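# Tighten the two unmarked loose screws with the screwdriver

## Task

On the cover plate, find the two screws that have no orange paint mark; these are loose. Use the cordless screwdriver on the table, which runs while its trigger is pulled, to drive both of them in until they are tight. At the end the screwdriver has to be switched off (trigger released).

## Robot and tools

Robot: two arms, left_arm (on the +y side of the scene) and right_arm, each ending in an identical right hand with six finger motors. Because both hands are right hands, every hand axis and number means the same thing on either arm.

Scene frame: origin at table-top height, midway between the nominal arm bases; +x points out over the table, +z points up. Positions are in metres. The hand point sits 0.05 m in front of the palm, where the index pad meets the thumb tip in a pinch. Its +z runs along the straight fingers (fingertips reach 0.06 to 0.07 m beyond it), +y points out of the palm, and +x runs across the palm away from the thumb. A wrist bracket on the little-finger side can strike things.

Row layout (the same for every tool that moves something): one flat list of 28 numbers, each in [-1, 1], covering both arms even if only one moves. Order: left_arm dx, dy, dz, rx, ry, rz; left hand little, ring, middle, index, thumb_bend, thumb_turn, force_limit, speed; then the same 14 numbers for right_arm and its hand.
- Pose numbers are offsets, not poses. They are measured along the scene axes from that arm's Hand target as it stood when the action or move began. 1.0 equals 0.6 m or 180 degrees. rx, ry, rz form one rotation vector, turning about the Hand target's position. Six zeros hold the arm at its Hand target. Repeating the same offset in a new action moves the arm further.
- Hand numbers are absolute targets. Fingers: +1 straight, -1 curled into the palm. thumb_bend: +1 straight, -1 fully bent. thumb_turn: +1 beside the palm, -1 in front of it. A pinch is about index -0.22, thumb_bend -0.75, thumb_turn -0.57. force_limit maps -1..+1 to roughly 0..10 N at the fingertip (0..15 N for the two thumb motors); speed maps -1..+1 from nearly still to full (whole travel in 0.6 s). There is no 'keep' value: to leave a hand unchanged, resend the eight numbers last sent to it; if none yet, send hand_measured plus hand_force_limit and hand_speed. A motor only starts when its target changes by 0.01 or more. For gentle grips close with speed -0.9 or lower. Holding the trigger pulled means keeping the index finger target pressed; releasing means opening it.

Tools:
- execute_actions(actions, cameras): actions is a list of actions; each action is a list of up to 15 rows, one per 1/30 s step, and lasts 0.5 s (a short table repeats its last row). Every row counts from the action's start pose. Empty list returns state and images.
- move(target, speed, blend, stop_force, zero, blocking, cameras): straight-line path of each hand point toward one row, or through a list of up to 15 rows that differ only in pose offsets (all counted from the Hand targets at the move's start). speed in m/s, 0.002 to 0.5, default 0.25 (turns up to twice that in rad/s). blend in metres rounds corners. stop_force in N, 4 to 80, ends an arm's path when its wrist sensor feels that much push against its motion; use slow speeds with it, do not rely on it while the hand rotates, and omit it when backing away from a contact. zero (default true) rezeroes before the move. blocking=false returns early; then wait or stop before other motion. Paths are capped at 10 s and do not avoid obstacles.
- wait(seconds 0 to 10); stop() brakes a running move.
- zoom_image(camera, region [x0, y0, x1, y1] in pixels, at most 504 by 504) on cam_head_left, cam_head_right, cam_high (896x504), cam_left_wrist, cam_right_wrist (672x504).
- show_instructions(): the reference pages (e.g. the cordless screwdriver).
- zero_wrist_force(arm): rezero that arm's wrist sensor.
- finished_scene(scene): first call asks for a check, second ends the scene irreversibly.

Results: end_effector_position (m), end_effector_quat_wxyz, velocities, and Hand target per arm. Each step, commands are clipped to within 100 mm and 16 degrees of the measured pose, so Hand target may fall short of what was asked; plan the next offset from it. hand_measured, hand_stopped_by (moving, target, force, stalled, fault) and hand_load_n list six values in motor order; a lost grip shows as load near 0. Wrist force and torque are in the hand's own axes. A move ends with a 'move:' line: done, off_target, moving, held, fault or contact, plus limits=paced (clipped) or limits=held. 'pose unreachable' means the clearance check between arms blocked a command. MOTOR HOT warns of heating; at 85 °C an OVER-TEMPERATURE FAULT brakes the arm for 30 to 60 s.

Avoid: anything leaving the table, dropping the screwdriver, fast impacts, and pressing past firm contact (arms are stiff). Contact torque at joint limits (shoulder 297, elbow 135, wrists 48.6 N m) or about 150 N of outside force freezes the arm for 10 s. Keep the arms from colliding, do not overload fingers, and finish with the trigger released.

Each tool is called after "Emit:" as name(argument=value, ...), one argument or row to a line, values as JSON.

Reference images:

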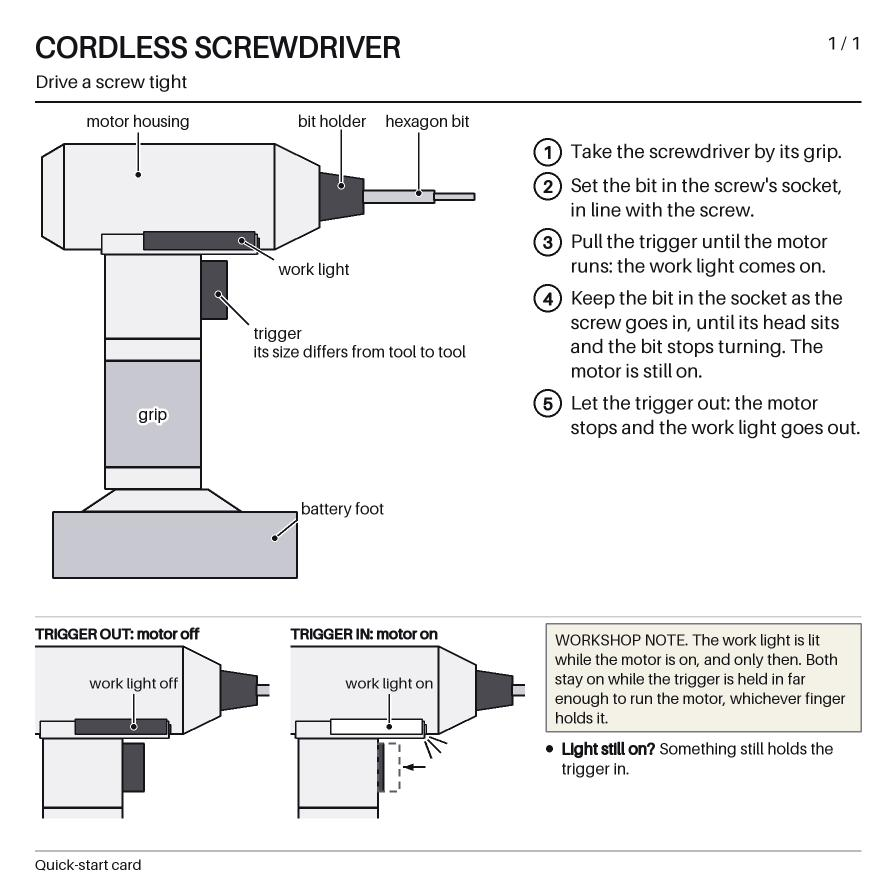

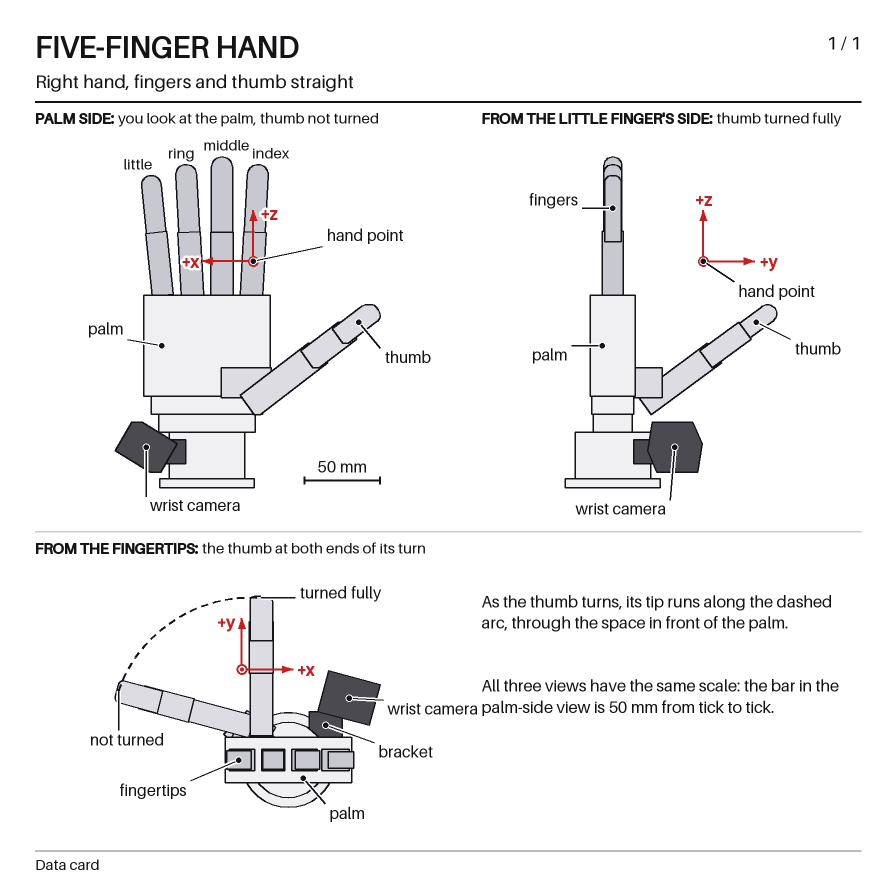

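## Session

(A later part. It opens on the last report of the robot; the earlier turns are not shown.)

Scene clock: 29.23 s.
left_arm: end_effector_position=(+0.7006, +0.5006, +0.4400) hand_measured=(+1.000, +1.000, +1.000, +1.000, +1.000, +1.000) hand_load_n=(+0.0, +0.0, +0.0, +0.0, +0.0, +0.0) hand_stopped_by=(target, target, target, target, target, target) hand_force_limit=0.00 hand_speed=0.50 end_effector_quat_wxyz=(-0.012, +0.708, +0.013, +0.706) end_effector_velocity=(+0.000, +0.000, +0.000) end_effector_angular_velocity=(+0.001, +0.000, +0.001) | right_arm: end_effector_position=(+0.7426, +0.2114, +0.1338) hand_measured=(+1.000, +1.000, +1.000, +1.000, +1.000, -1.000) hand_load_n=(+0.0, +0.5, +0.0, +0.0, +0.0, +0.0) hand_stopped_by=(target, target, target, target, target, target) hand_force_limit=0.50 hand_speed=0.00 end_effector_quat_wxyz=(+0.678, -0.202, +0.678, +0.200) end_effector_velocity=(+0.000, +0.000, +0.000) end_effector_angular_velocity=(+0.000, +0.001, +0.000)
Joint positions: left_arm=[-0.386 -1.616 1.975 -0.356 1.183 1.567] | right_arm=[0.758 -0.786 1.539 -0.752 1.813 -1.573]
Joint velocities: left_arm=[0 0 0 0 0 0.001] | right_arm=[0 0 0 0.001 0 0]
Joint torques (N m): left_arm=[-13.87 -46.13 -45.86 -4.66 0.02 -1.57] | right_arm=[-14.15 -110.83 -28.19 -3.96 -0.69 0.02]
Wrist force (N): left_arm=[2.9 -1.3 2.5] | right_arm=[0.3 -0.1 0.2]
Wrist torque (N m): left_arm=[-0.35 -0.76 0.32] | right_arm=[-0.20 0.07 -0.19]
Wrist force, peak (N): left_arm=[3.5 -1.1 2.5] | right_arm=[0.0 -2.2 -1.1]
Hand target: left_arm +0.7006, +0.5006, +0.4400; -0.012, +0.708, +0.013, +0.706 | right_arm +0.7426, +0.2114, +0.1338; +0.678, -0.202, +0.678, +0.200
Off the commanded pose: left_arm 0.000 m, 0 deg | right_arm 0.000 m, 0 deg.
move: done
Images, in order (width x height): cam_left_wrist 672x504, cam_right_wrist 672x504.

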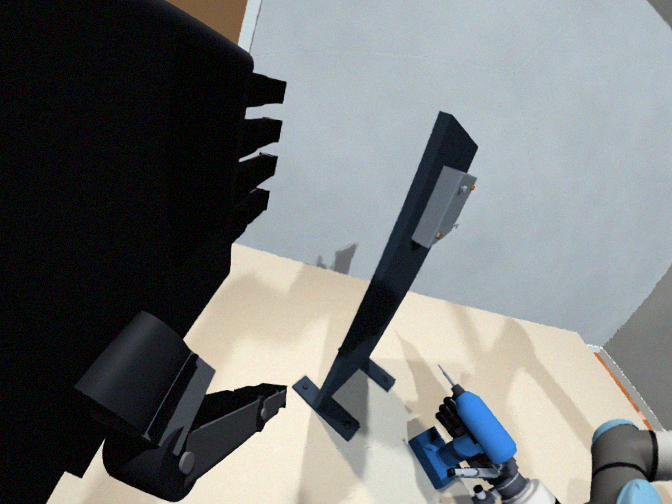

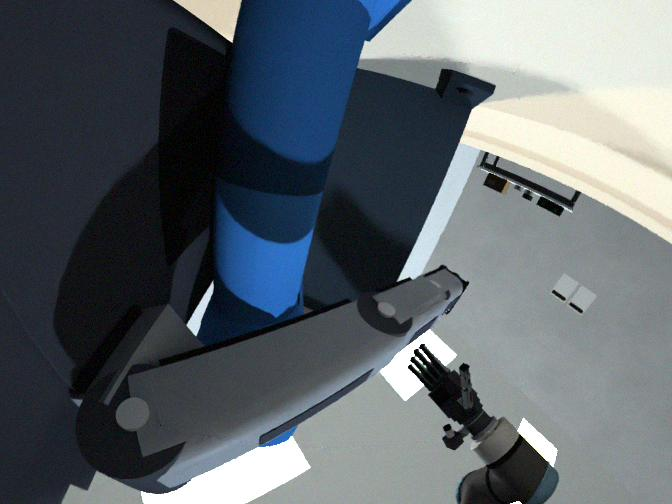

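Emit:
move(
  target=[0,0,0,0,0,0,1,1,1,1,1,1,0,0.5,0,0,0,0,0,0,-0.98,-0.98,-0.98,0,-1,-1,0,-0.75],
  speed=0.02,
  cameras=["cam_left_wrist","cam_right_wrist","cam_head_left"],
)

Emit:
zoom_image(
  camera="cam_left_wrist",
  region=[390, 360, 590, 504],
)

Scene clock: 34.23 s.
left_arm: end_effector_position=(+0.7006, +0.5006, +0.4400) hand_measured=(+1.000, +1.000, +1.000, +1.000, +1.000, +1.000) hand_load_n=(+0.0, +0.0, +0.0, +0.0, +0.0, -0.5) hand_stopped_by=(target, target, target, target, target, target) hand_force_limit=0.00 hand_speed=0.50 end_effector_quat_wxyz=(-0.012, +0.708, +0.013, +0.706) end_effector_velocity=(+0.000, +0.000, +0.000) end_effector_angular_velocity=(-0.001, +0.000, +0.000) | right_arm: end_effector_position=(+0.7426, +0.2114, +0.1339) hand_measured=(-0.872, -0.858, -0.538, +0.000, +0.004, -1.000) hand_load_n=(+9.0, +5.0, +5.5, +0.0, +7.5, +1.0) hand_stopped_by=(force, force, force, target, force, target) hand_force_limit=0.00 hand_speed=-0.75 end_effector_quat_wxyz=(+0.678, -0.202, +0.678, +0.200) end_effector_velocity=(+0.000, +0.000, -0.001) end_effector_angular_velocity=(-0.001, +0.000, +0.000)
Joint positions: left_arm=[-0.386 -1.616 1.975 -0.356 1.183 1.567] | right_arm=[0.758 -0.786 1.539 -0.752 1.813 -1.573]
Joint velocities: left_arm=[0 0 0 0 0 -0.001] | right_arm=[0 0 0 0 0 0]
Joint torques (N m): left_arm=[-12.63 -48.98 -45.3 -4.2 -0.61 -1.59] | right_arm=[1.84 -105.14 -35.66 -0.7 -0.62 -0.19]
Wrist force (N): left_arm=[3.1 -1.3 2.2] | right_arm=[1.0 0.9 0.2]
Wrist torque (N m): left_arm=[-0.33 -0.79 0.32] | right_arm=[-0.21 -0.35 0.20]
Wrist force, peak (N): left_arm=[3.7 -1.2 2.5] | right_arm=[2.7 0.1 1.0]
Hand target: left_arm +0.7006, +0.5006, +0.4400; -0.012, +0.708, +0.013, +0.706 | right_arm +0.7426, +0.2114, +0.1338; +0.678, -0.202, +0.678, +0.200
Off the commanded pose: left_arm 0.000 m, 0 deg | right_arm 0.000 m, 0 deg.
move: done
Images, in order (width x height): cam_head_left 896x504, cam_left_wrist 672x504, cam_right_wrist 672x504.

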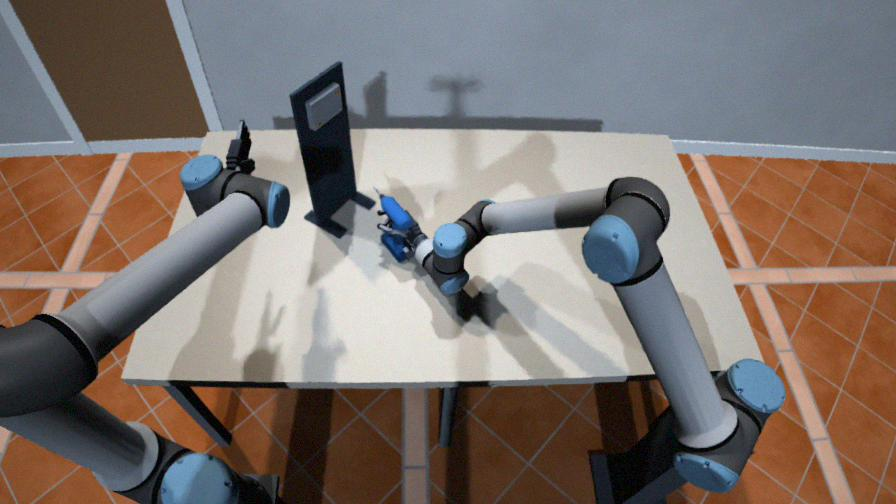

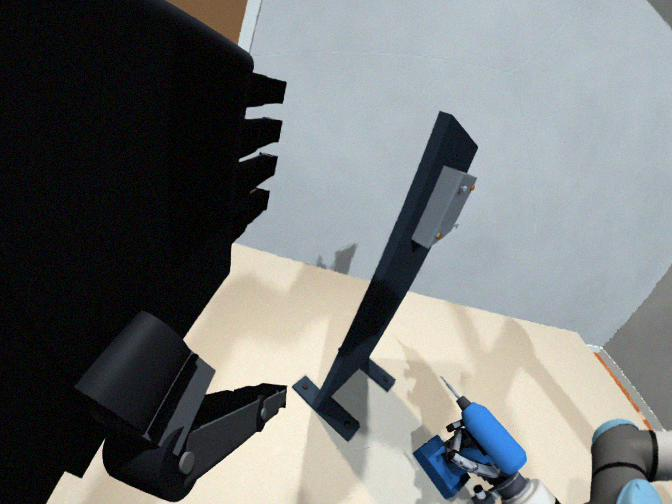

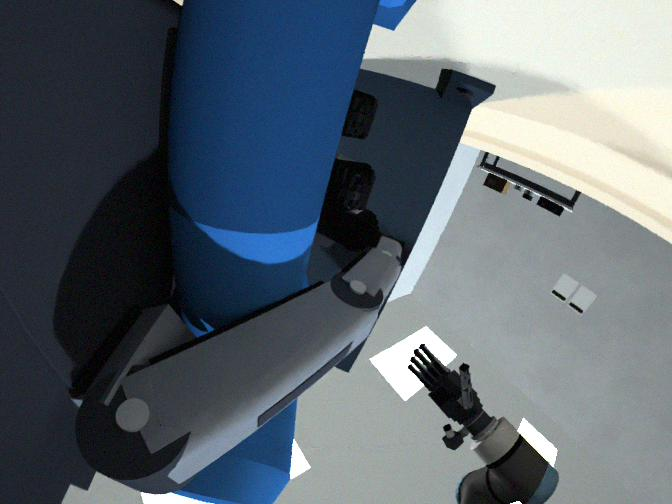

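Scaled by 2.520 from the camera's 672x504 image, which has a finer 960x720 frame.

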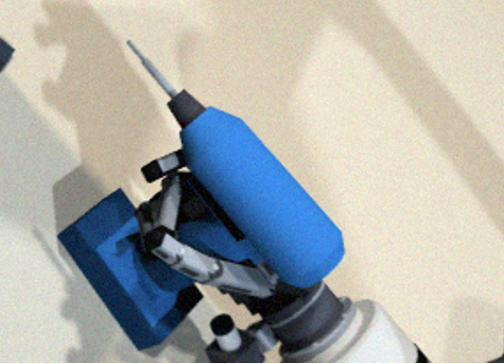

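Emit:
execute_actions(
  actions=[
    [[0,0,0,0,0,0,1,1,1,1,1,1,0,0.5,0,0,0,0,0,0,-1,-1,-1,0,-0.98,-1,1,-0.7]],
  ],
  cameras=["cam_head_left","cam_left_wrist"],
)

Emit:
wait(
  seconds=1,
  cameras=["cam_head_left","cam_left_wrist"],
)

Scene clock: 35.73 s.
left_arm: end_effector_position=(+0.7006, +0.5006, +0.4400) hand_measured=(+1.000, +1.000, +1.000, +1.000, +1.000, +1.000) hand_load_n=(+0.0, +0.0, +0.0, +0.0, +0.0, +0.0) hand_stopped_by=(target, target, target, target, target, target) hand_force_limit=0.00 hand_speed=0.50 end_effector_quat_wxyz=(-0.012, +0.708, +0.013, +0.706) end_effector_velocity=(+0.000, +0.000, +0.000) end_effector_angular_velocity=(-0.001, +0.000, +0.000) | right_arm: end_effector_position=(+0.7426, +0.2114, +0.1339) hand_measured=(-0.880, -0.870, -0.566, +0.000, -0.028, -1.000) hand_load_n=(+12.5, +9.5, +11.0, +0.0, +15.0, +2.0) hand_stopped_by=(force, force, force, target, force, target) hand_force_limit=1.00 hand_speed=-0.70 end_effector_quat_wxyz=(+0.678, -0.202, +0.678, +0.200) end_effector_velocity=(+0.000, +0.000, -0.001) end_effector_angular_velocity=(-0.001, +0.001, +0.000)
Joint positions: left_arm=[-0.386 -1.616 1.975 -0.356 1.183 1.567] | right_arm=[0.758 -0.786 1.539 -0.752 1.813 -1.573]
Joint velocities: left_arm=[-0.001 -0.001 0 0 0 -0.001] | right_arm=[0 0.001 0 0.001 0 0]
Joint torques (N m): left_arm=[-14.91 -45.77 -44.89 -4.98 -0.26 -1.77] | right_arm=[9.44 -102.9 -35.42 -0.69 -0.54 -0.3]
Wrist force (N): left_arm=[3.2 -1.3 2.1] | right_arm=[0.8 0.9 0.5]
Wrist torque (N m): left_arm=[-0.33 -0.80 0.33] | right_arm=[-0.19 -0.40 0.18]
Wrist force, peak (N): left_arm=[3.5 -1.4 2.4] | right_arm=[1.4 0.9 1.5]
Hand target: left_arm +0.7006, +0.5006, +0.4400; -0.012, +0.708, +0.013, +0.706 | right_arm +0.7426, +0.2114, +0.1338; +0.678, -0.202, +0.678, +0.200
Off the commanded pose: left_arm 0.000 m, 0 deg | right_arm 0.000 m, 0 deg.
Images, in order (width x height): cam_head_left 896x504, cam_left_wrist 672x504.

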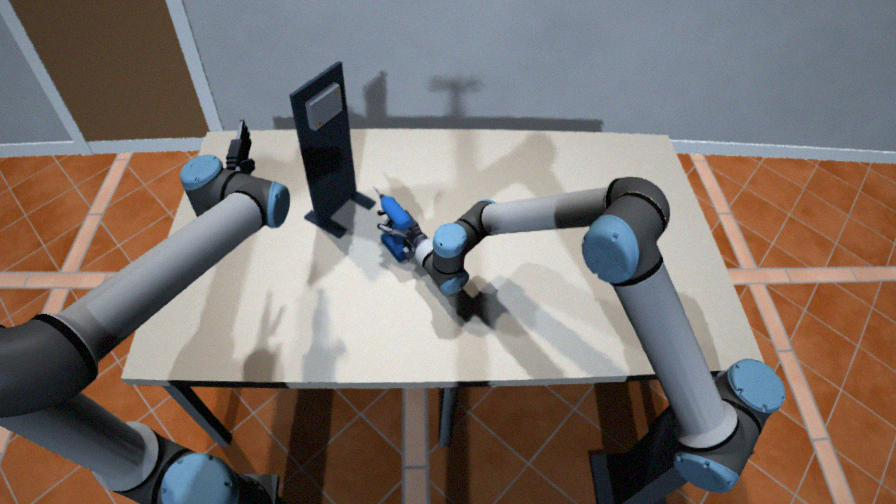

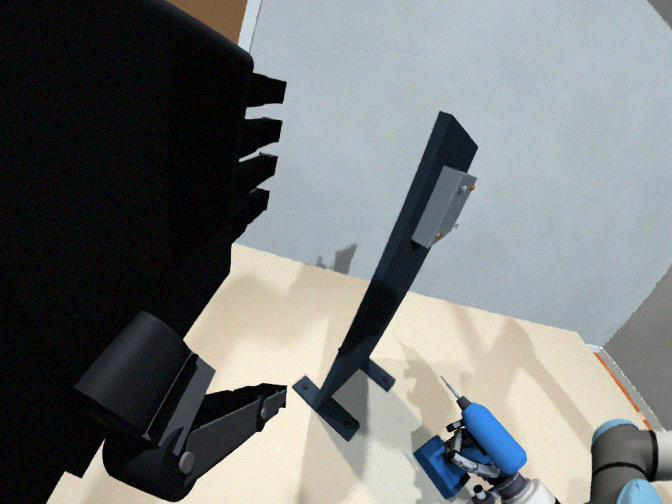

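Scene clock: 36.73 s.
left_arm: end_effector_position=(+0.7006, +0.5006, +0.4400) hand_measured=(+1.000, +1.000, +1.000, +1.000, +1.000, +1.000) hand_load_n=(+0.0, +0.0, +0.0, +0.0, +0.0, +0.0) hand_stopped_by=(target, target, target, target, target, target) hand_force_limit=0.00 hand_speed=0.50 end_effector_quat_wxyz=(-0.012, +0.708, +0.013, +0.706) end_effector_velocity=(+0.000, +0.000, +0.001) end_effector_angular_velocity=(-0.001, -0.001, +0.000) | right_arm: end_effector_position=(+0.7426, +0.2114, +0.1339) hand_measured=(-0.880, -0.870, -0.566, +0.000, -0.028, -1.000) hand_load_n=(+12.5, +10.0, +11.0, +0.0, +14.5, +2.0) hand_stopped_by=(force, force, force, target, force, target) hand_force_limit=1.00 hand_speed=-0.70 end_effector_quat_wxyz=(+0.678, -0.202, +0.678, +0.200) end_effector_velocity=(+0.000, +0.000, -0.001) end_effector_angular_velocity=(-0.001, +0.001, +0.000)
Joint positions: left_arm=[-0.386 -1.616 1.975 -0.356 1.183 1.567] | right_arm=[0.758 -0.786 1.539 -0.752 1.813 -1.573]
Joint velocities: left_arm=[0 -0.001 0 -0.001 0 0] | right_arm=[0 0.001 0 0 0 0]
Joint torques (N m): left_arm=[-10.17 -48.76 -46.31 -3.81 -0.38 -2.23] | right_arm=[11.99 -100.29 -35.74 -0.66 -0.58 -0.29]
Wrist force (N): left_arm=[3.1 -1.5 2.5] | right_arm=[1.1 0.4 -0.1]
Wrist torque (N m): left_arm=[-0.38 -0.80 0.32] | right_arm=[-0.25 -0.41 0.17]
Wrist force, peak (N): left_arm=[3.8 -1.5 2.4] | right_arm=[1.5 0.8 0.7]
Hand target: left_arm +0.7006, +0.5006, +0.4400; -0.012, +0.708, +0.013, +0.706 | right_arm +0.7426, +0.2114, +0.1338; +0.678, -0.202, +0.678, +0.200
Off the commanded pose: left_arm 0.000 m, 0 deg | right_arm 0.000 m, 0 deg.
wait: 1.00 s; at rest by 0.17 s
Images, in order (width x height): cam_head_left 896x504, cam_left_wrist 672x504.

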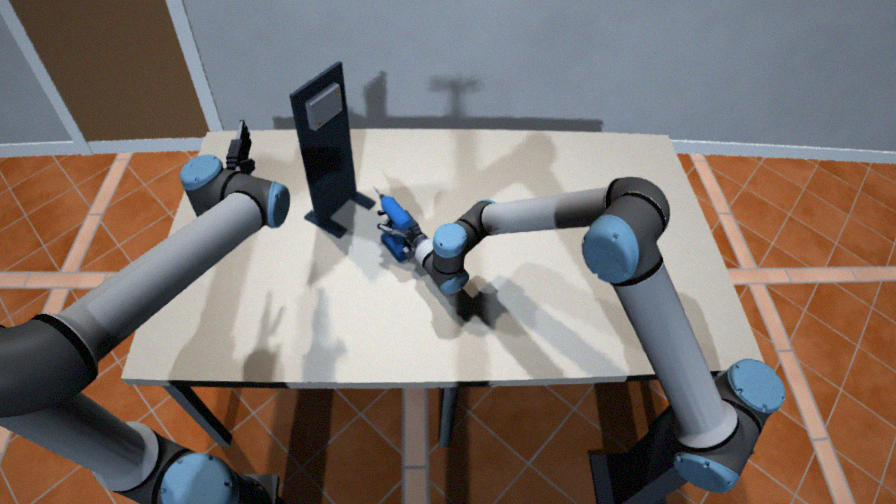

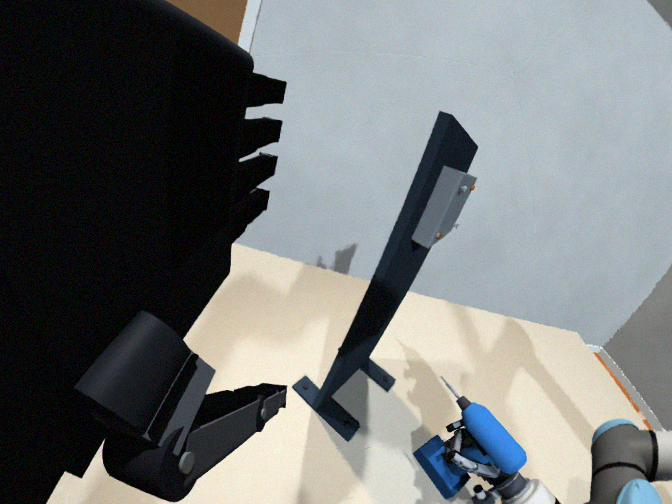

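Emit:
zero_wrist_force(
  arm="right_arm",
)

Emit:
move(
  target=[0,0,0,0,0,0,1,1,1,1,1,1,0,0.5,0,0,0.083,0,0,0,-1,-1,-1,0,-0.98,-1,1,-0.7],
  speed=0.05,
  cameras=["cam_head_left","cam_left_wrist","cam_right_wrist"],
)

Wrist force sensor zeroed.

Scene clock: 38.43 s.
left_arm: end_effector_position=(+0.7006, +0.5006, +0.4400) hand_measured=(+1.000, +1.000, +1.000, +1.000, +1.000, +1.000) hand_load_n=(+0.0, +0.0, +0.0, +0.0, +0.0, +0.0) hand_stopped_by=(target, target, target, target, target, target) hand_force_limit=0.00 hand_speed=0.50 end_effector_quat_wxyz=(-0.012, +0.708, +0.013, +0.706) end_effector_velocity=(+0.000, +0.001, +0.000) end_effector_angular_velocity=(+0.000, +0.000, +0.001) | right_arm: end_effector_position=(+0.7426, +0.2114, +0.1838) hand_measured=(-0.880, -0.870, -0.566, +0.000, -0.028, -1.000) hand_load_n=(+9.5, +8.5, +11.5, +0.0, +14.5, +3.0) hand_stopped_by=(force, force, force, target, force, target) hand_force_limit=1.00 hand_speed=-0.70 end_effector_quat_wxyz=(+0.678, -0.202, +0.678, +0.200) end_effector_velocity=(+0.000, +0.000, -0.002) end_effector_angular_velocity=(+0.002, -0.002, +0.000)
Joint positions: left_arm=[-0.386 -1.616 1.975 -0.356 1.183 1.567] | right_arm=[0.758 -0.84 1.529 -0.688 1.813 -1.573]
Joint velocities: left_arm=[0.001 0 0 0 0 0] | right_arm=[0 0.003 0 -0.007 0 0]
Joint torques (N m): left_arm=[-12.28 -50.6 -44.83 -3.79 -0.2 -2.25] | right_arm=[-0.24 -96.77 -36.43 -6.7 -0.96 -0.38]
Wrist force (N, zeroed by zero_wrist_force on right_arm): left_arm=[2.9 -1.3 2.2] | right_arm=[8.8 -0.5 0.3]
Wrist torque (N m, zeroed by zero_wrist_force on right_arm): left_arm=[-0.33 -0.76 0.31] | right_arm=[0.02 0.07 -0.10]
Wrist force, peak (N, zeroed by zero_wrist_force on right_arm): left_arm=[3.6 -1.4 2.5] | right_arm=[10.5 -0.8 -0.3]
Hand target: left_arm +0.7006, +0.5006, +0.4400; -0.012, +0.708, +0.013, +0.706 | right_arm +0.7426, +0.2113, +0.1836; +0.678, -0.202, +0.678, +0.200
Off the commanded pose: left_arm 0.000 m, 0 deg | right_arm 0.000 m, 0 deg.
move: done
Images, in order (width x height): cam_head_left 896x504, cam_left_wrist 672x504, cam_right_wrist 672x504.

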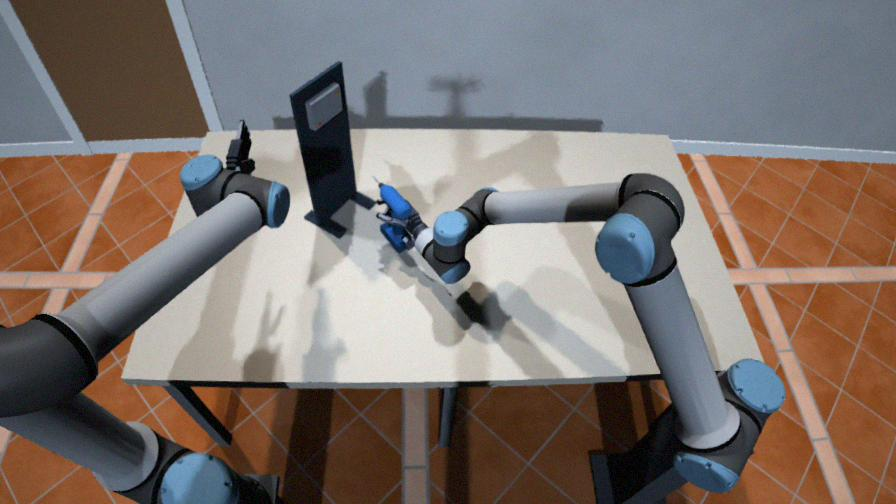

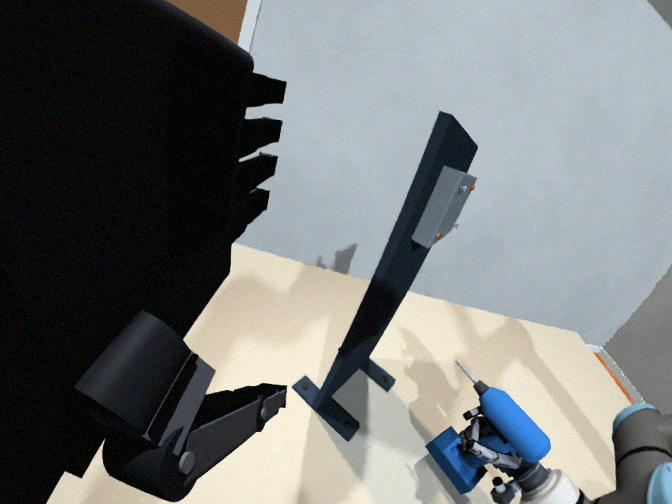

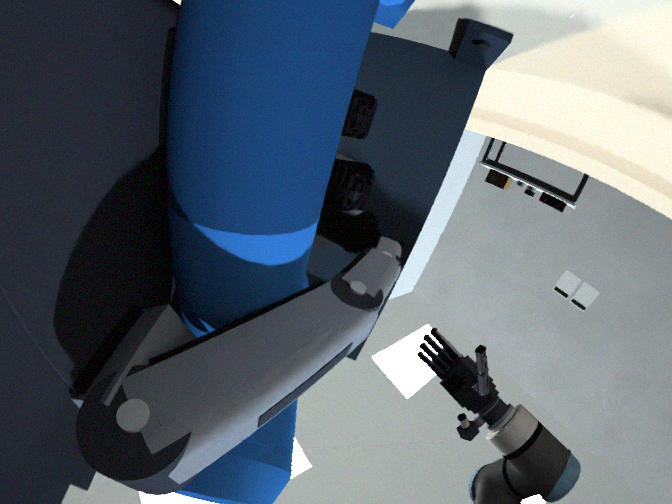

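Emit:
move(
  target=[0,0,0,0,0,0,1,1,1,1,1,1,0,0.5,-0.17,-0.11,0.17,0,0,0,-1,-1,-1,0,-0.98,-1,1,-0.7],
  speed=0.12,
  cameras=[],
)

Emit:
move(
  target=[0,0,0,0,0,0,1,1,1,1,1,1,0,0.5,0,0,0,0,0,0,-1,-1,-1,-0.5,-0.98,-1,1,-0.7],
  speed=0.12,
  cameras=["cam_head_left","cam_left_wrist"],
)

Scene clock: 40.30 s.
left_arm: end_effector_position=(+0.7006, +0.5006, +0.4400) hand_measured=(+1.000, +1.000, +1.000, +1.000, +1.000, +1.000) hand_load_n=(+0.0, +0.0, +0.0, +0.0, +0.0, +0.0) hand_stopped_by=(target, target, target, target, target, target) hand_force_limit=0.00 hand_speed=0.50 end_effector_quat_wxyz=(-0.012, +0.708, +0.013, +0.706) end_effector_velocity=(+0.000, +0.000, +0.000) end_effector_angular_velocity=(-0.001, -0.001, +0.001) | right_arm: end_effector_position=(+0.6405, +0.1451, +0.2853) hand_measured=(-0.880, -0.870, -0.566, +0.000, -0.028, -1.000) hand_load_n=(+9.5, +8.5, +11.5, +0.0, +14.5, +3.0) hand_stopped_by=(force, force, force, target, force, target) hand_force_limit=1.00 hand_speed=-0.70 end_effector_quat_wxyz=(+0.678, -0.202, +0.678, +0.200) end_effector_velocity=(+0.000, +0.000, +0.001) end_effector_angular_velocity=(+0.001, -0.001, +0.000)
Joint positions: left_arm=[-0.386 -1.616 1.975 -0.356 1.183 1.567] | right_arm=[0.798 -1.085 1.739 -0.653 1.853 -1.573]
Joint velocities: left_arm=[0 0 0 0 -0.001 -0.001] | right_arm=[0 0 0 -0.001 0 0]
Joint torques (N m): left_arm=[-12.84 -50.35 -44.71 -4.2 -0.52 -2.39] | right_arm=[-13.69 -94.97 -45.13 -7.25 -1.63 -1.09]
Wrist force (N, zeroed by zero_wrist_force on right_arm): left_arm=[3.2 -1.2 2.3] | right_arm=[9.1 -0.9 0.2]
Wrist torque (N m, zeroed by zero_wrist_force on right_arm): left_arm=[-0.33 -0.81 0.34] | right_arm=[-0.03 0.03 -0.08]
Wrist force, peak (N, zeroed by zero_wrist_force on right_arm): left_arm=[3.4 -1.7 2.5] | right_arm=[11.1 -1.0 2.2]
Hand target: left_arm +0.7006, +0.5006, +0.4400; -0.012, +0.708, +0.013, +0.706 | right_arm +0.6406, +0.1451, +0.2854; +0.678, -0.202, +0.678, +0.200
Off the commanded pose: left_arm 0.000 m, 0 deg | right_arm 0.000 m, 0 deg.
move: done
No camera images: "cameras" was empty.

Scene clock: 41.57 s.
left_arm: end_effector_position=(+0.7006, +0.5006, +0.4400) hand_measured=(+1.000, +1.000, +1.000, +1.000, +1.000, +1.000) hand_load_n=(+0.0, +0.0, +0.0, +0.0, +0.0, +0.0) hand_stopped_by=(target, target, target, target, target, target) hand_force_limit=0.00 hand_speed=0.50 end_effector_quat_wxyz=(-0.012, +0.708, +0.013, +0.706) end_effector_velocity=(+0.000, +0.000, +0.000) end_effector_angular_velocity=(+0.001, +0.000, +0.000) | right_arm: end_effector_position=(+0.6406, +0.1451, +0.2854) hand_measured=(-0.880, -0.870, -0.566, -0.500, -0.028, -1.000) hand_load_n=(+9.5, +8.5, +11.5, +0.0, +14.5, +3.0) hand_stopped_by=(force, force, force, target, force, target) hand_force_limit=1.00 hand_speed=-0.70 end_effector_quat_wxyz=(+0.678, -0.202, +0.678, +0.200) end_effector_velocity=(+0.000, +0.000, +0.002) end_effector_angular_velocity=(+0.002, -0.002, +0.000)
Joint positions: left_arm=[-0.386 -1.616 1.975 -0.356 1.183 1.567] | right_arm=[0.798 -1.085 1.739 -0.653 1.853 -1.573]
Joint velocities: left_arm=[0 0 0 0 0 0.001] | right_arm=[0 -0.001 0 -0.001 0 0]
Joint torques (N m): left_arm=[-9.78 -49.31 -43.43 -4.29 -0.54 -1.84] | right_arm=[-13.85 -102.12 -41.45 -5.97 -1.47 -1.01]
Wrist force (N, zeroed by zero_wrist_force on right_arm): left_arm=[3.4 -1.5 2.0] | right_arm=[8.7 -0.6 0.5]
Wrist torque (N m, zeroed by zero_wrist_force on right_arm): left_arm=[-0.36 -0.83 0.34] | right_arm=[-0.01 0.08 -0.09]
Wrist force, peak (N, zeroed by zero_wrist_force on right_arm): left_arm=[3.4 -1.1 2.5] | right_arm=[9.1 -1.3 0.4]
Hand target: left_arm +0.7006, +0.5006, +0.4400; -0.012, +0.708, +0.013, +0.706 | right_arm +0.6406, +0.1451, +0.2854; +0.678, -0.202, +0.678, +0.200
Off the commanded pose: left_arm 0.000 m, 0 deg | right_arm 0.000 m, 0 deg.
move: done
Images, in order (width x height): cam_head_left 896x504, cam_left_wrist 672x504.

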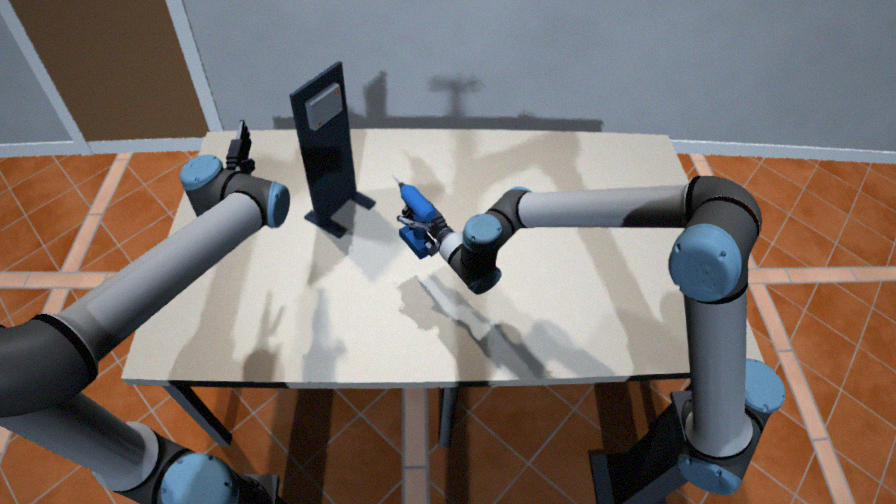

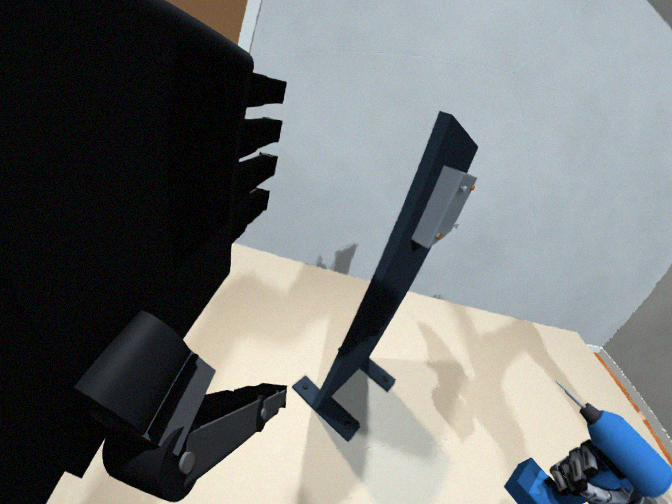

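Emit:
move(
  target=[0,0,0,0,0,0,1,1,1,1,1,1,0,0.5,0,0,0,0,0,0,-1,-1,-1,-1,-0.98,-1,1,-0.7],
  speed=0.12,
  cameras=["cam_head_left","cam_left_wrist"],
)

Emit:
zoom_image(
  camera="cam_left_wrist",
  region=[480, 340, 672, 504],
)

Emit:
zoom_image(
  camera="cam_head_left",
  region=[360, 150, 480, 270],
)

Scene clock: 42.67 s.
left_arm: end_effector_position=(+0.7006, +0.5006, +0.4400) hand_measured=(+1.000, +1.000, +1.000, +1.000, +1.000, +1.000) hand_load_n=(+0.0, +0.0, +0.0, +0.0, +0.0, +0.0) hand_stopped_by=(target, target, target, target, target, target) hand_force_limit=0.00 hand_speed=0.50 end_effector_quat_wxyz=(-0.012, +0.708, +0.013, +0.706) end_effector_velocity=(+0.000, +0.000, +0.000) end_effector_angular_velocity=(-0.001, +0.000, +0.000) | right_arm: end_effector_position=(+0.6406, +0.1451, +0.2854) hand_measured=(-0.880, -0.870, -0.566, -0.812, -0.028, -1.000) hand_load_n=(+7.5, +7.0, +11.0, +10.5, +15.0, +2.5) hand_stopped_by=(force, force, force, force, force, target) hand_force_limit=1.00 hand_speed=-0.70 end_effector_quat_wxyz=(+0.678, -0.202, +0.678, +0.200) end_effector_velocity=(+0.000, +0.000, +0.001) end_effector_angular_velocity=(+0.001, -0.002, +0.000)
Joint positions: left_arm=[-0.386 -1.616 1.975 -0.356 1.183 1.567] | right_arm=[0.798 -1.085 1.739 -0.653 1.853 -1.573]
Joint velocities: left_arm=[0 0 0 0 0 -0.001] | right_arm=[0 -0.001 0 -0.001 0 0]
Joint torques (N m): left_arm=[-10.44 -46.25 -43.85 -4.12 -0.77 -1.66] | right_arm=[-13.57 -100.76 -38.64 -5.22 -1.12 -0.98]
Wrist force (N, zeroed by zero_wrist_force on right_arm): left_arm=[3.3 -1.5 2.4] | right_arm=[9.1 -1.1 0.2]
Wrist torque (N m, zeroed by zero_wrist_force on right_arm): left_arm=[-0.38 -0.82 0.32] | right_arm=[-0.06 0.03 -0.09]
Wrist force, peak (N, zeroed by zero_wrist_force on right_arm): left_arm=[3.4 -1.7 2.4] | right_arm=[9.3 -0.9 0.2]
Hand target: left_arm +0.7006, +0.5006, +0.4400; -0.012, +0.708, +0.013, +0.706 | right_arm +0.6406, +0.1451, +0.2854; +0.678, -0.202, +0.678, +0.200
Off the commanded pose: left_arm 0.000 m, 0 deg | right_arm 0.000 m, 0 deg.
move: done
Images, in order (width x height): cam_head_left 896x504, cam_left_wrist 672x504.

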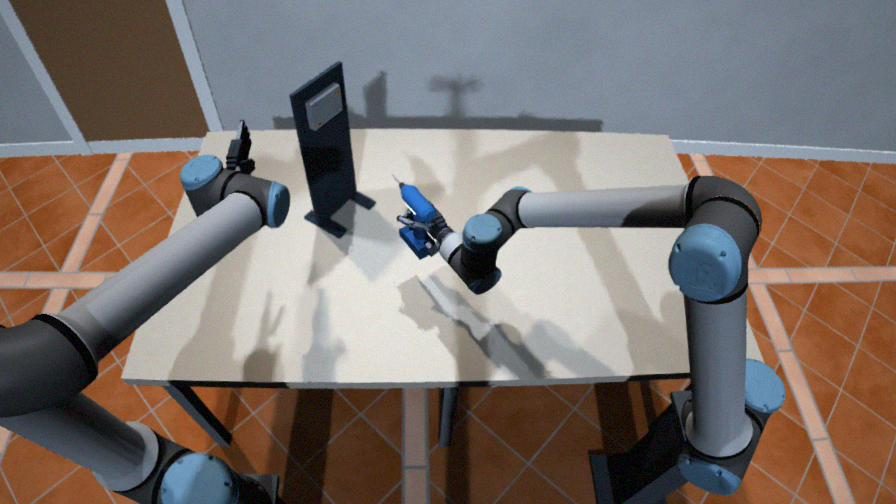

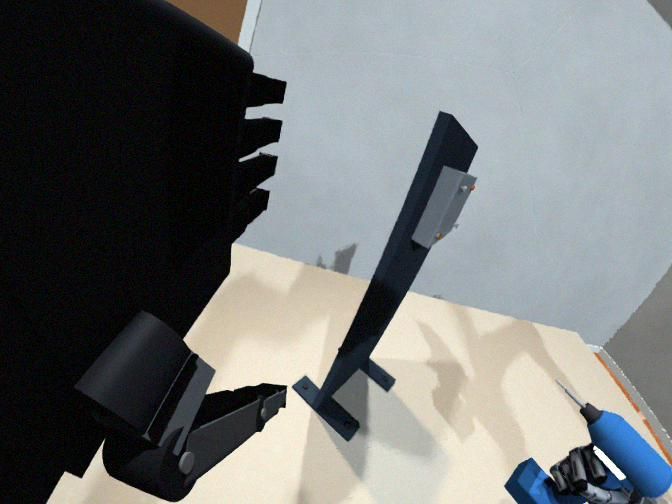

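Scaled by 2.625 from the camera's 672x504 image, which has a finer 960x720 frame.

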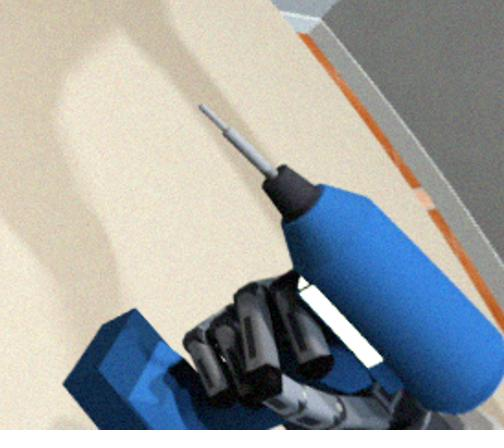

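Scaled by 4.200.

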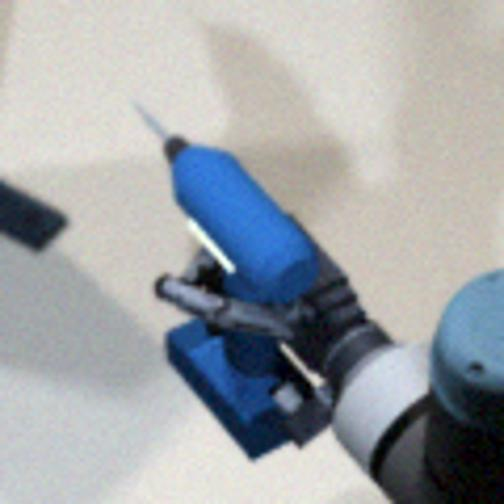

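Emit:
move(
  target=[0,0,0,0,0,0,1,1,1,1,1,1,0,0.5,0.233,0.0,0.19,0,0,0.111,-1,-1,-1,-0.5,-0.98,-1,1,-0.7],
  speed=0.15,
  cameras=["cam_head_left","cam_left_wrist","cam_right_wrist","cam_high"],
)

Scene clock: 45.10 s.
left_arm: end_effector_position=(+0.7006, +0.5006, +0.4400) hand_measured=(+1.000, +1.000, +1.000, +1.000, +1.000, +1.000) hand_load_n=(+0.0, +0.0, +0.0, +0.0, +0.0, +0.0) hand_stopped_by=(target, target, target, target, target, target) hand_force_limit=0.00 hand_speed=0.50 end_effector_quat_wxyz=(-0.012, +0.708, +0.013, +0.706) end_effector_velocity=(+0.000, +0.000, +0.000) end_effector_angular_velocity=(+0.001, +0.001, +0.000) | right_arm: end_effector_position=(+0.7804, +0.1452, +0.3993) hand_measured=(-0.880, -0.870, -0.566, -0.500, -0.028, -1.000) hand_load_n=(+7.5, +6.5, +11.0, +0.0, +14.5, +3.0) hand_stopped_by=(force, force, force, target, force, target) hand_force_limit=1.00 hand_speed=-0.70 end_effector_quat_wxyz=(+0.633, -0.316, +0.633, +0.315) end_effector_velocity=(+0.000, +0.000, +0.002) end_effector_angular_velocity=(+0.001, -0.002, +0.001)
Joint positions: left_arm=[-0.386 -1.616 1.975 -0.356 1.183 1.567] | right_arm=[0.559 -1.06 1.468 -0.407 1.265 -1.573]
Joint velocities: left_arm=[0.001 0 0 0 0 0] | right_arm=[0 -0.001 -0.001 0 -0.002 -0.001]
Joint torques (N m): left_arm=[-8.76 -48.58 -40.98 -4.2 -0.73 -2.04] | right_arm=[-0.71 -106.49 -54.19 -4.64 -1.5 -1.81]
Wrist force (N, zeroed by zero_wrist_force on right_arm): left_arm=[2.9 -1.1 2.5] | right_arm=[8.8 -0.9 0.3]
Wrist torque (N m, zeroed by zero_wrist_force on right_arm): left_arm=[-0.32 -0.77 0.32] | right_arm=[-0.04 0.07 -0.09]
Wrist force, peak (N, zeroed by zero_wrist_force on right_arm): left_arm=[3.5 -1.2 2.7] | right_arm=[11.5 1.0 -2.2]
Hand target: left_arm +0.7006, +0.5006, +0.4400; -0.012, +0.708, +0.013, +0.706 | right_arm +0.7804, +0.1452, +0.3995; +0.633, -0.316, +0.633, +0.315
Off the commanded pose: left_arm 0.000 m, 0 deg | right_arm 0.000 m, 0 deg.
move: done
Images, in order (width x height): cam_head_left 896x504, cam_high 896x504, cam_left_wrist 672x504, cam_right_wrist 672x504.

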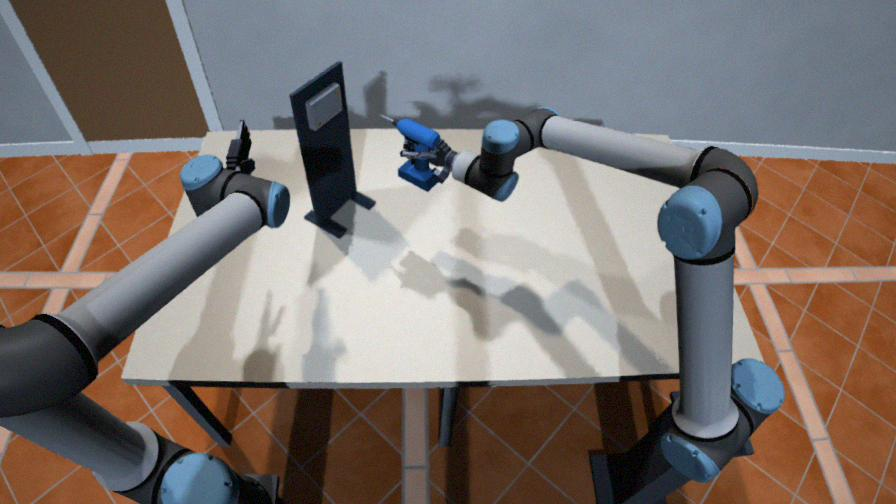

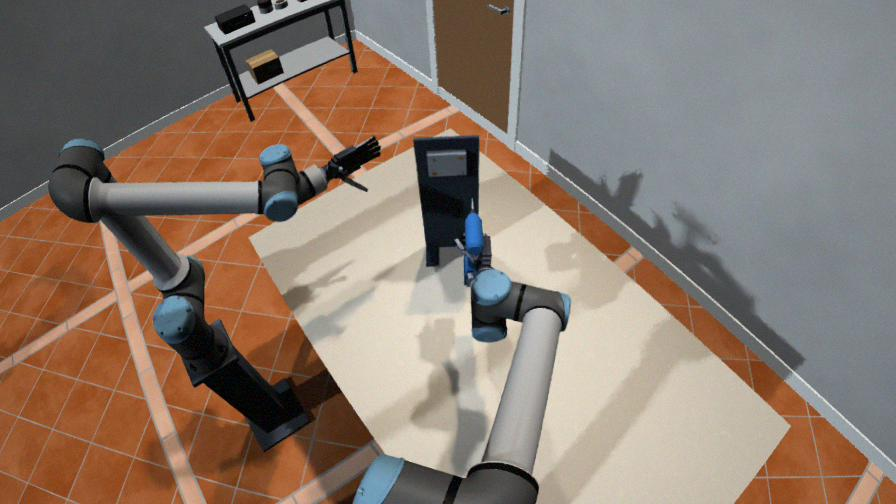

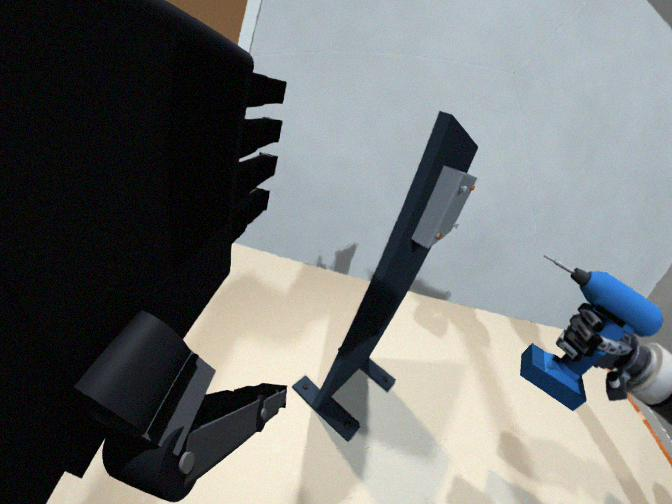

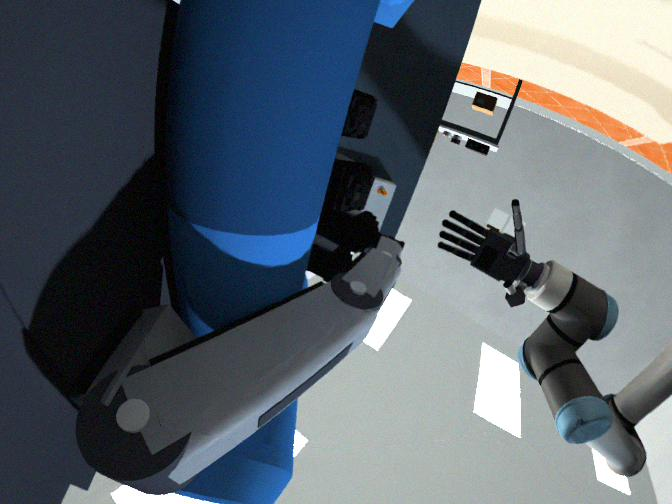

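Emit:
move(
  target=[0,0,0,0,0,0,1,1,1,1,1,1,0,0.5,0.15,-0.11,0,0,0,0,-1,-1,-1,-0.5,-0.98,-1,1,-0.7],
  speed=0.15,
  cameras=["cam_right_wrist"],
)

Emit:
zoom_image(
  camera="cam_right_wrist",
  region=[340, 0, 540, 260],
)

Scene clock: 46.60 s.
left_arm: end_effector_position=(+0.7006, +0.5006, +0.4400) hand_measured=(+1.000, +1.000, +1.000, +1.000, +1.000, +1.000) hand_load_n=(+0.0, +0.0, +0.0, +0.0, +0.0, +0.0) hand_stopped_by=(target, target, target, target, target, target) hand_force_limit=0.00 hand_speed=0.50 end_effector_quat_wxyz=(-0.012, +0.708, +0.013, +0.706) end_effector_velocity=(+0.000, +0.000, +0.000) end_effector_angular_velocity=(+0.000, +0.000, -0.001) | right_arm: end_effector_position=(+0.8705, +0.0793, +0.3994) hand_measured=(-0.880, -0.870, -0.566, -0.500, -0.028, -1.000) hand_load_n=(+7.0, +7.0, +11.0, +0.0, +15.0, +3.0) hand_stopped_by=(force, force, force, target, force, target) hand_force_limit=1.00 hand_speed=-0.70 end_effector_quat_wxyz=(+0.633, -0.316, +0.633, +0.315) end_effector_velocity=(-0.001, +0.000, +0.001) end_effector_angular_velocity=(+0.001, -0.002, -0.002)
Joint positions: left_arm=[-0.386 -1.616 1.975 -0.356 1.183 1.567] | right_arm=[0.434 -1.03 1.42 -0.389 1.141 -1.573]
Joint velocities: left_arm=[0 0 0 0 0.001 0] | right_arm=[0.001 -0.002 0.002 -0.001 0.003 0]
Joint torques (N m): left_arm=[-11.48 -48.69 -42.1 -4.54 -0.08 -1.35] | right_arm=[15.25 -111.44 -41.53 -6.42 2.88 1.43]
Wrist force (N, zeroed by zero_wrist_force on right_arm): left_arm=[3.4 -1.5 2.3] | right_arm=[8.6 -0.3 0.3]
Wrist torque (N m, zeroed by zero_wrist_force on right_arm): left_arm=[-0.36 -0.84 0.34] | right_arm=[0.01 0.10 -0.09]
Wrist force, peak (N, zeroed by zero_wrist_force on right_arm): left_arm=[3.4 -1.6 2.6] | right_arm=[9.1 -3.7 0.0]
Hand target: left_arm +0.7006, +0.5006, +0.4400; -0.012, +0.708, +0.013, +0.706 | right_arm +0.8704, +0.0793, +0.3995; +0.633, -0.316, +0.633, +0.315
Off the commanded pose: left_arm 0.000 m, 0 deg | right_arm 0.000 m, 0 deg.
move: done
Images, in order (width x height): cam_right_wrist 672x504.

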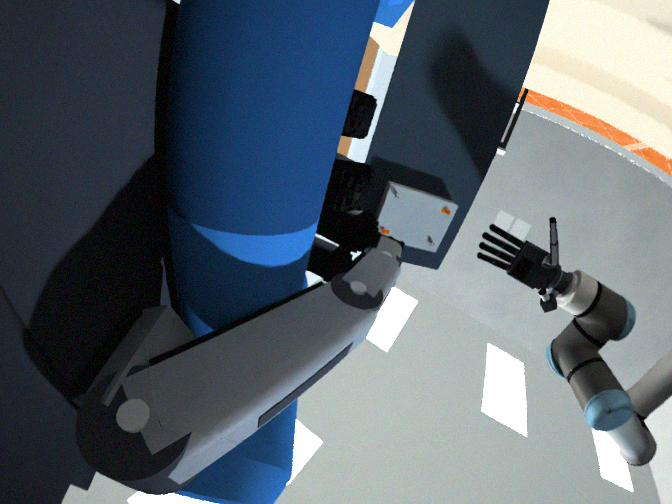

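Scaled by 1.938 from the camera's 672x504 image, which has a finer 960x720 frame.

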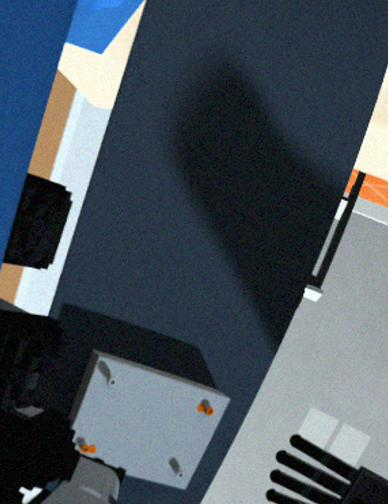

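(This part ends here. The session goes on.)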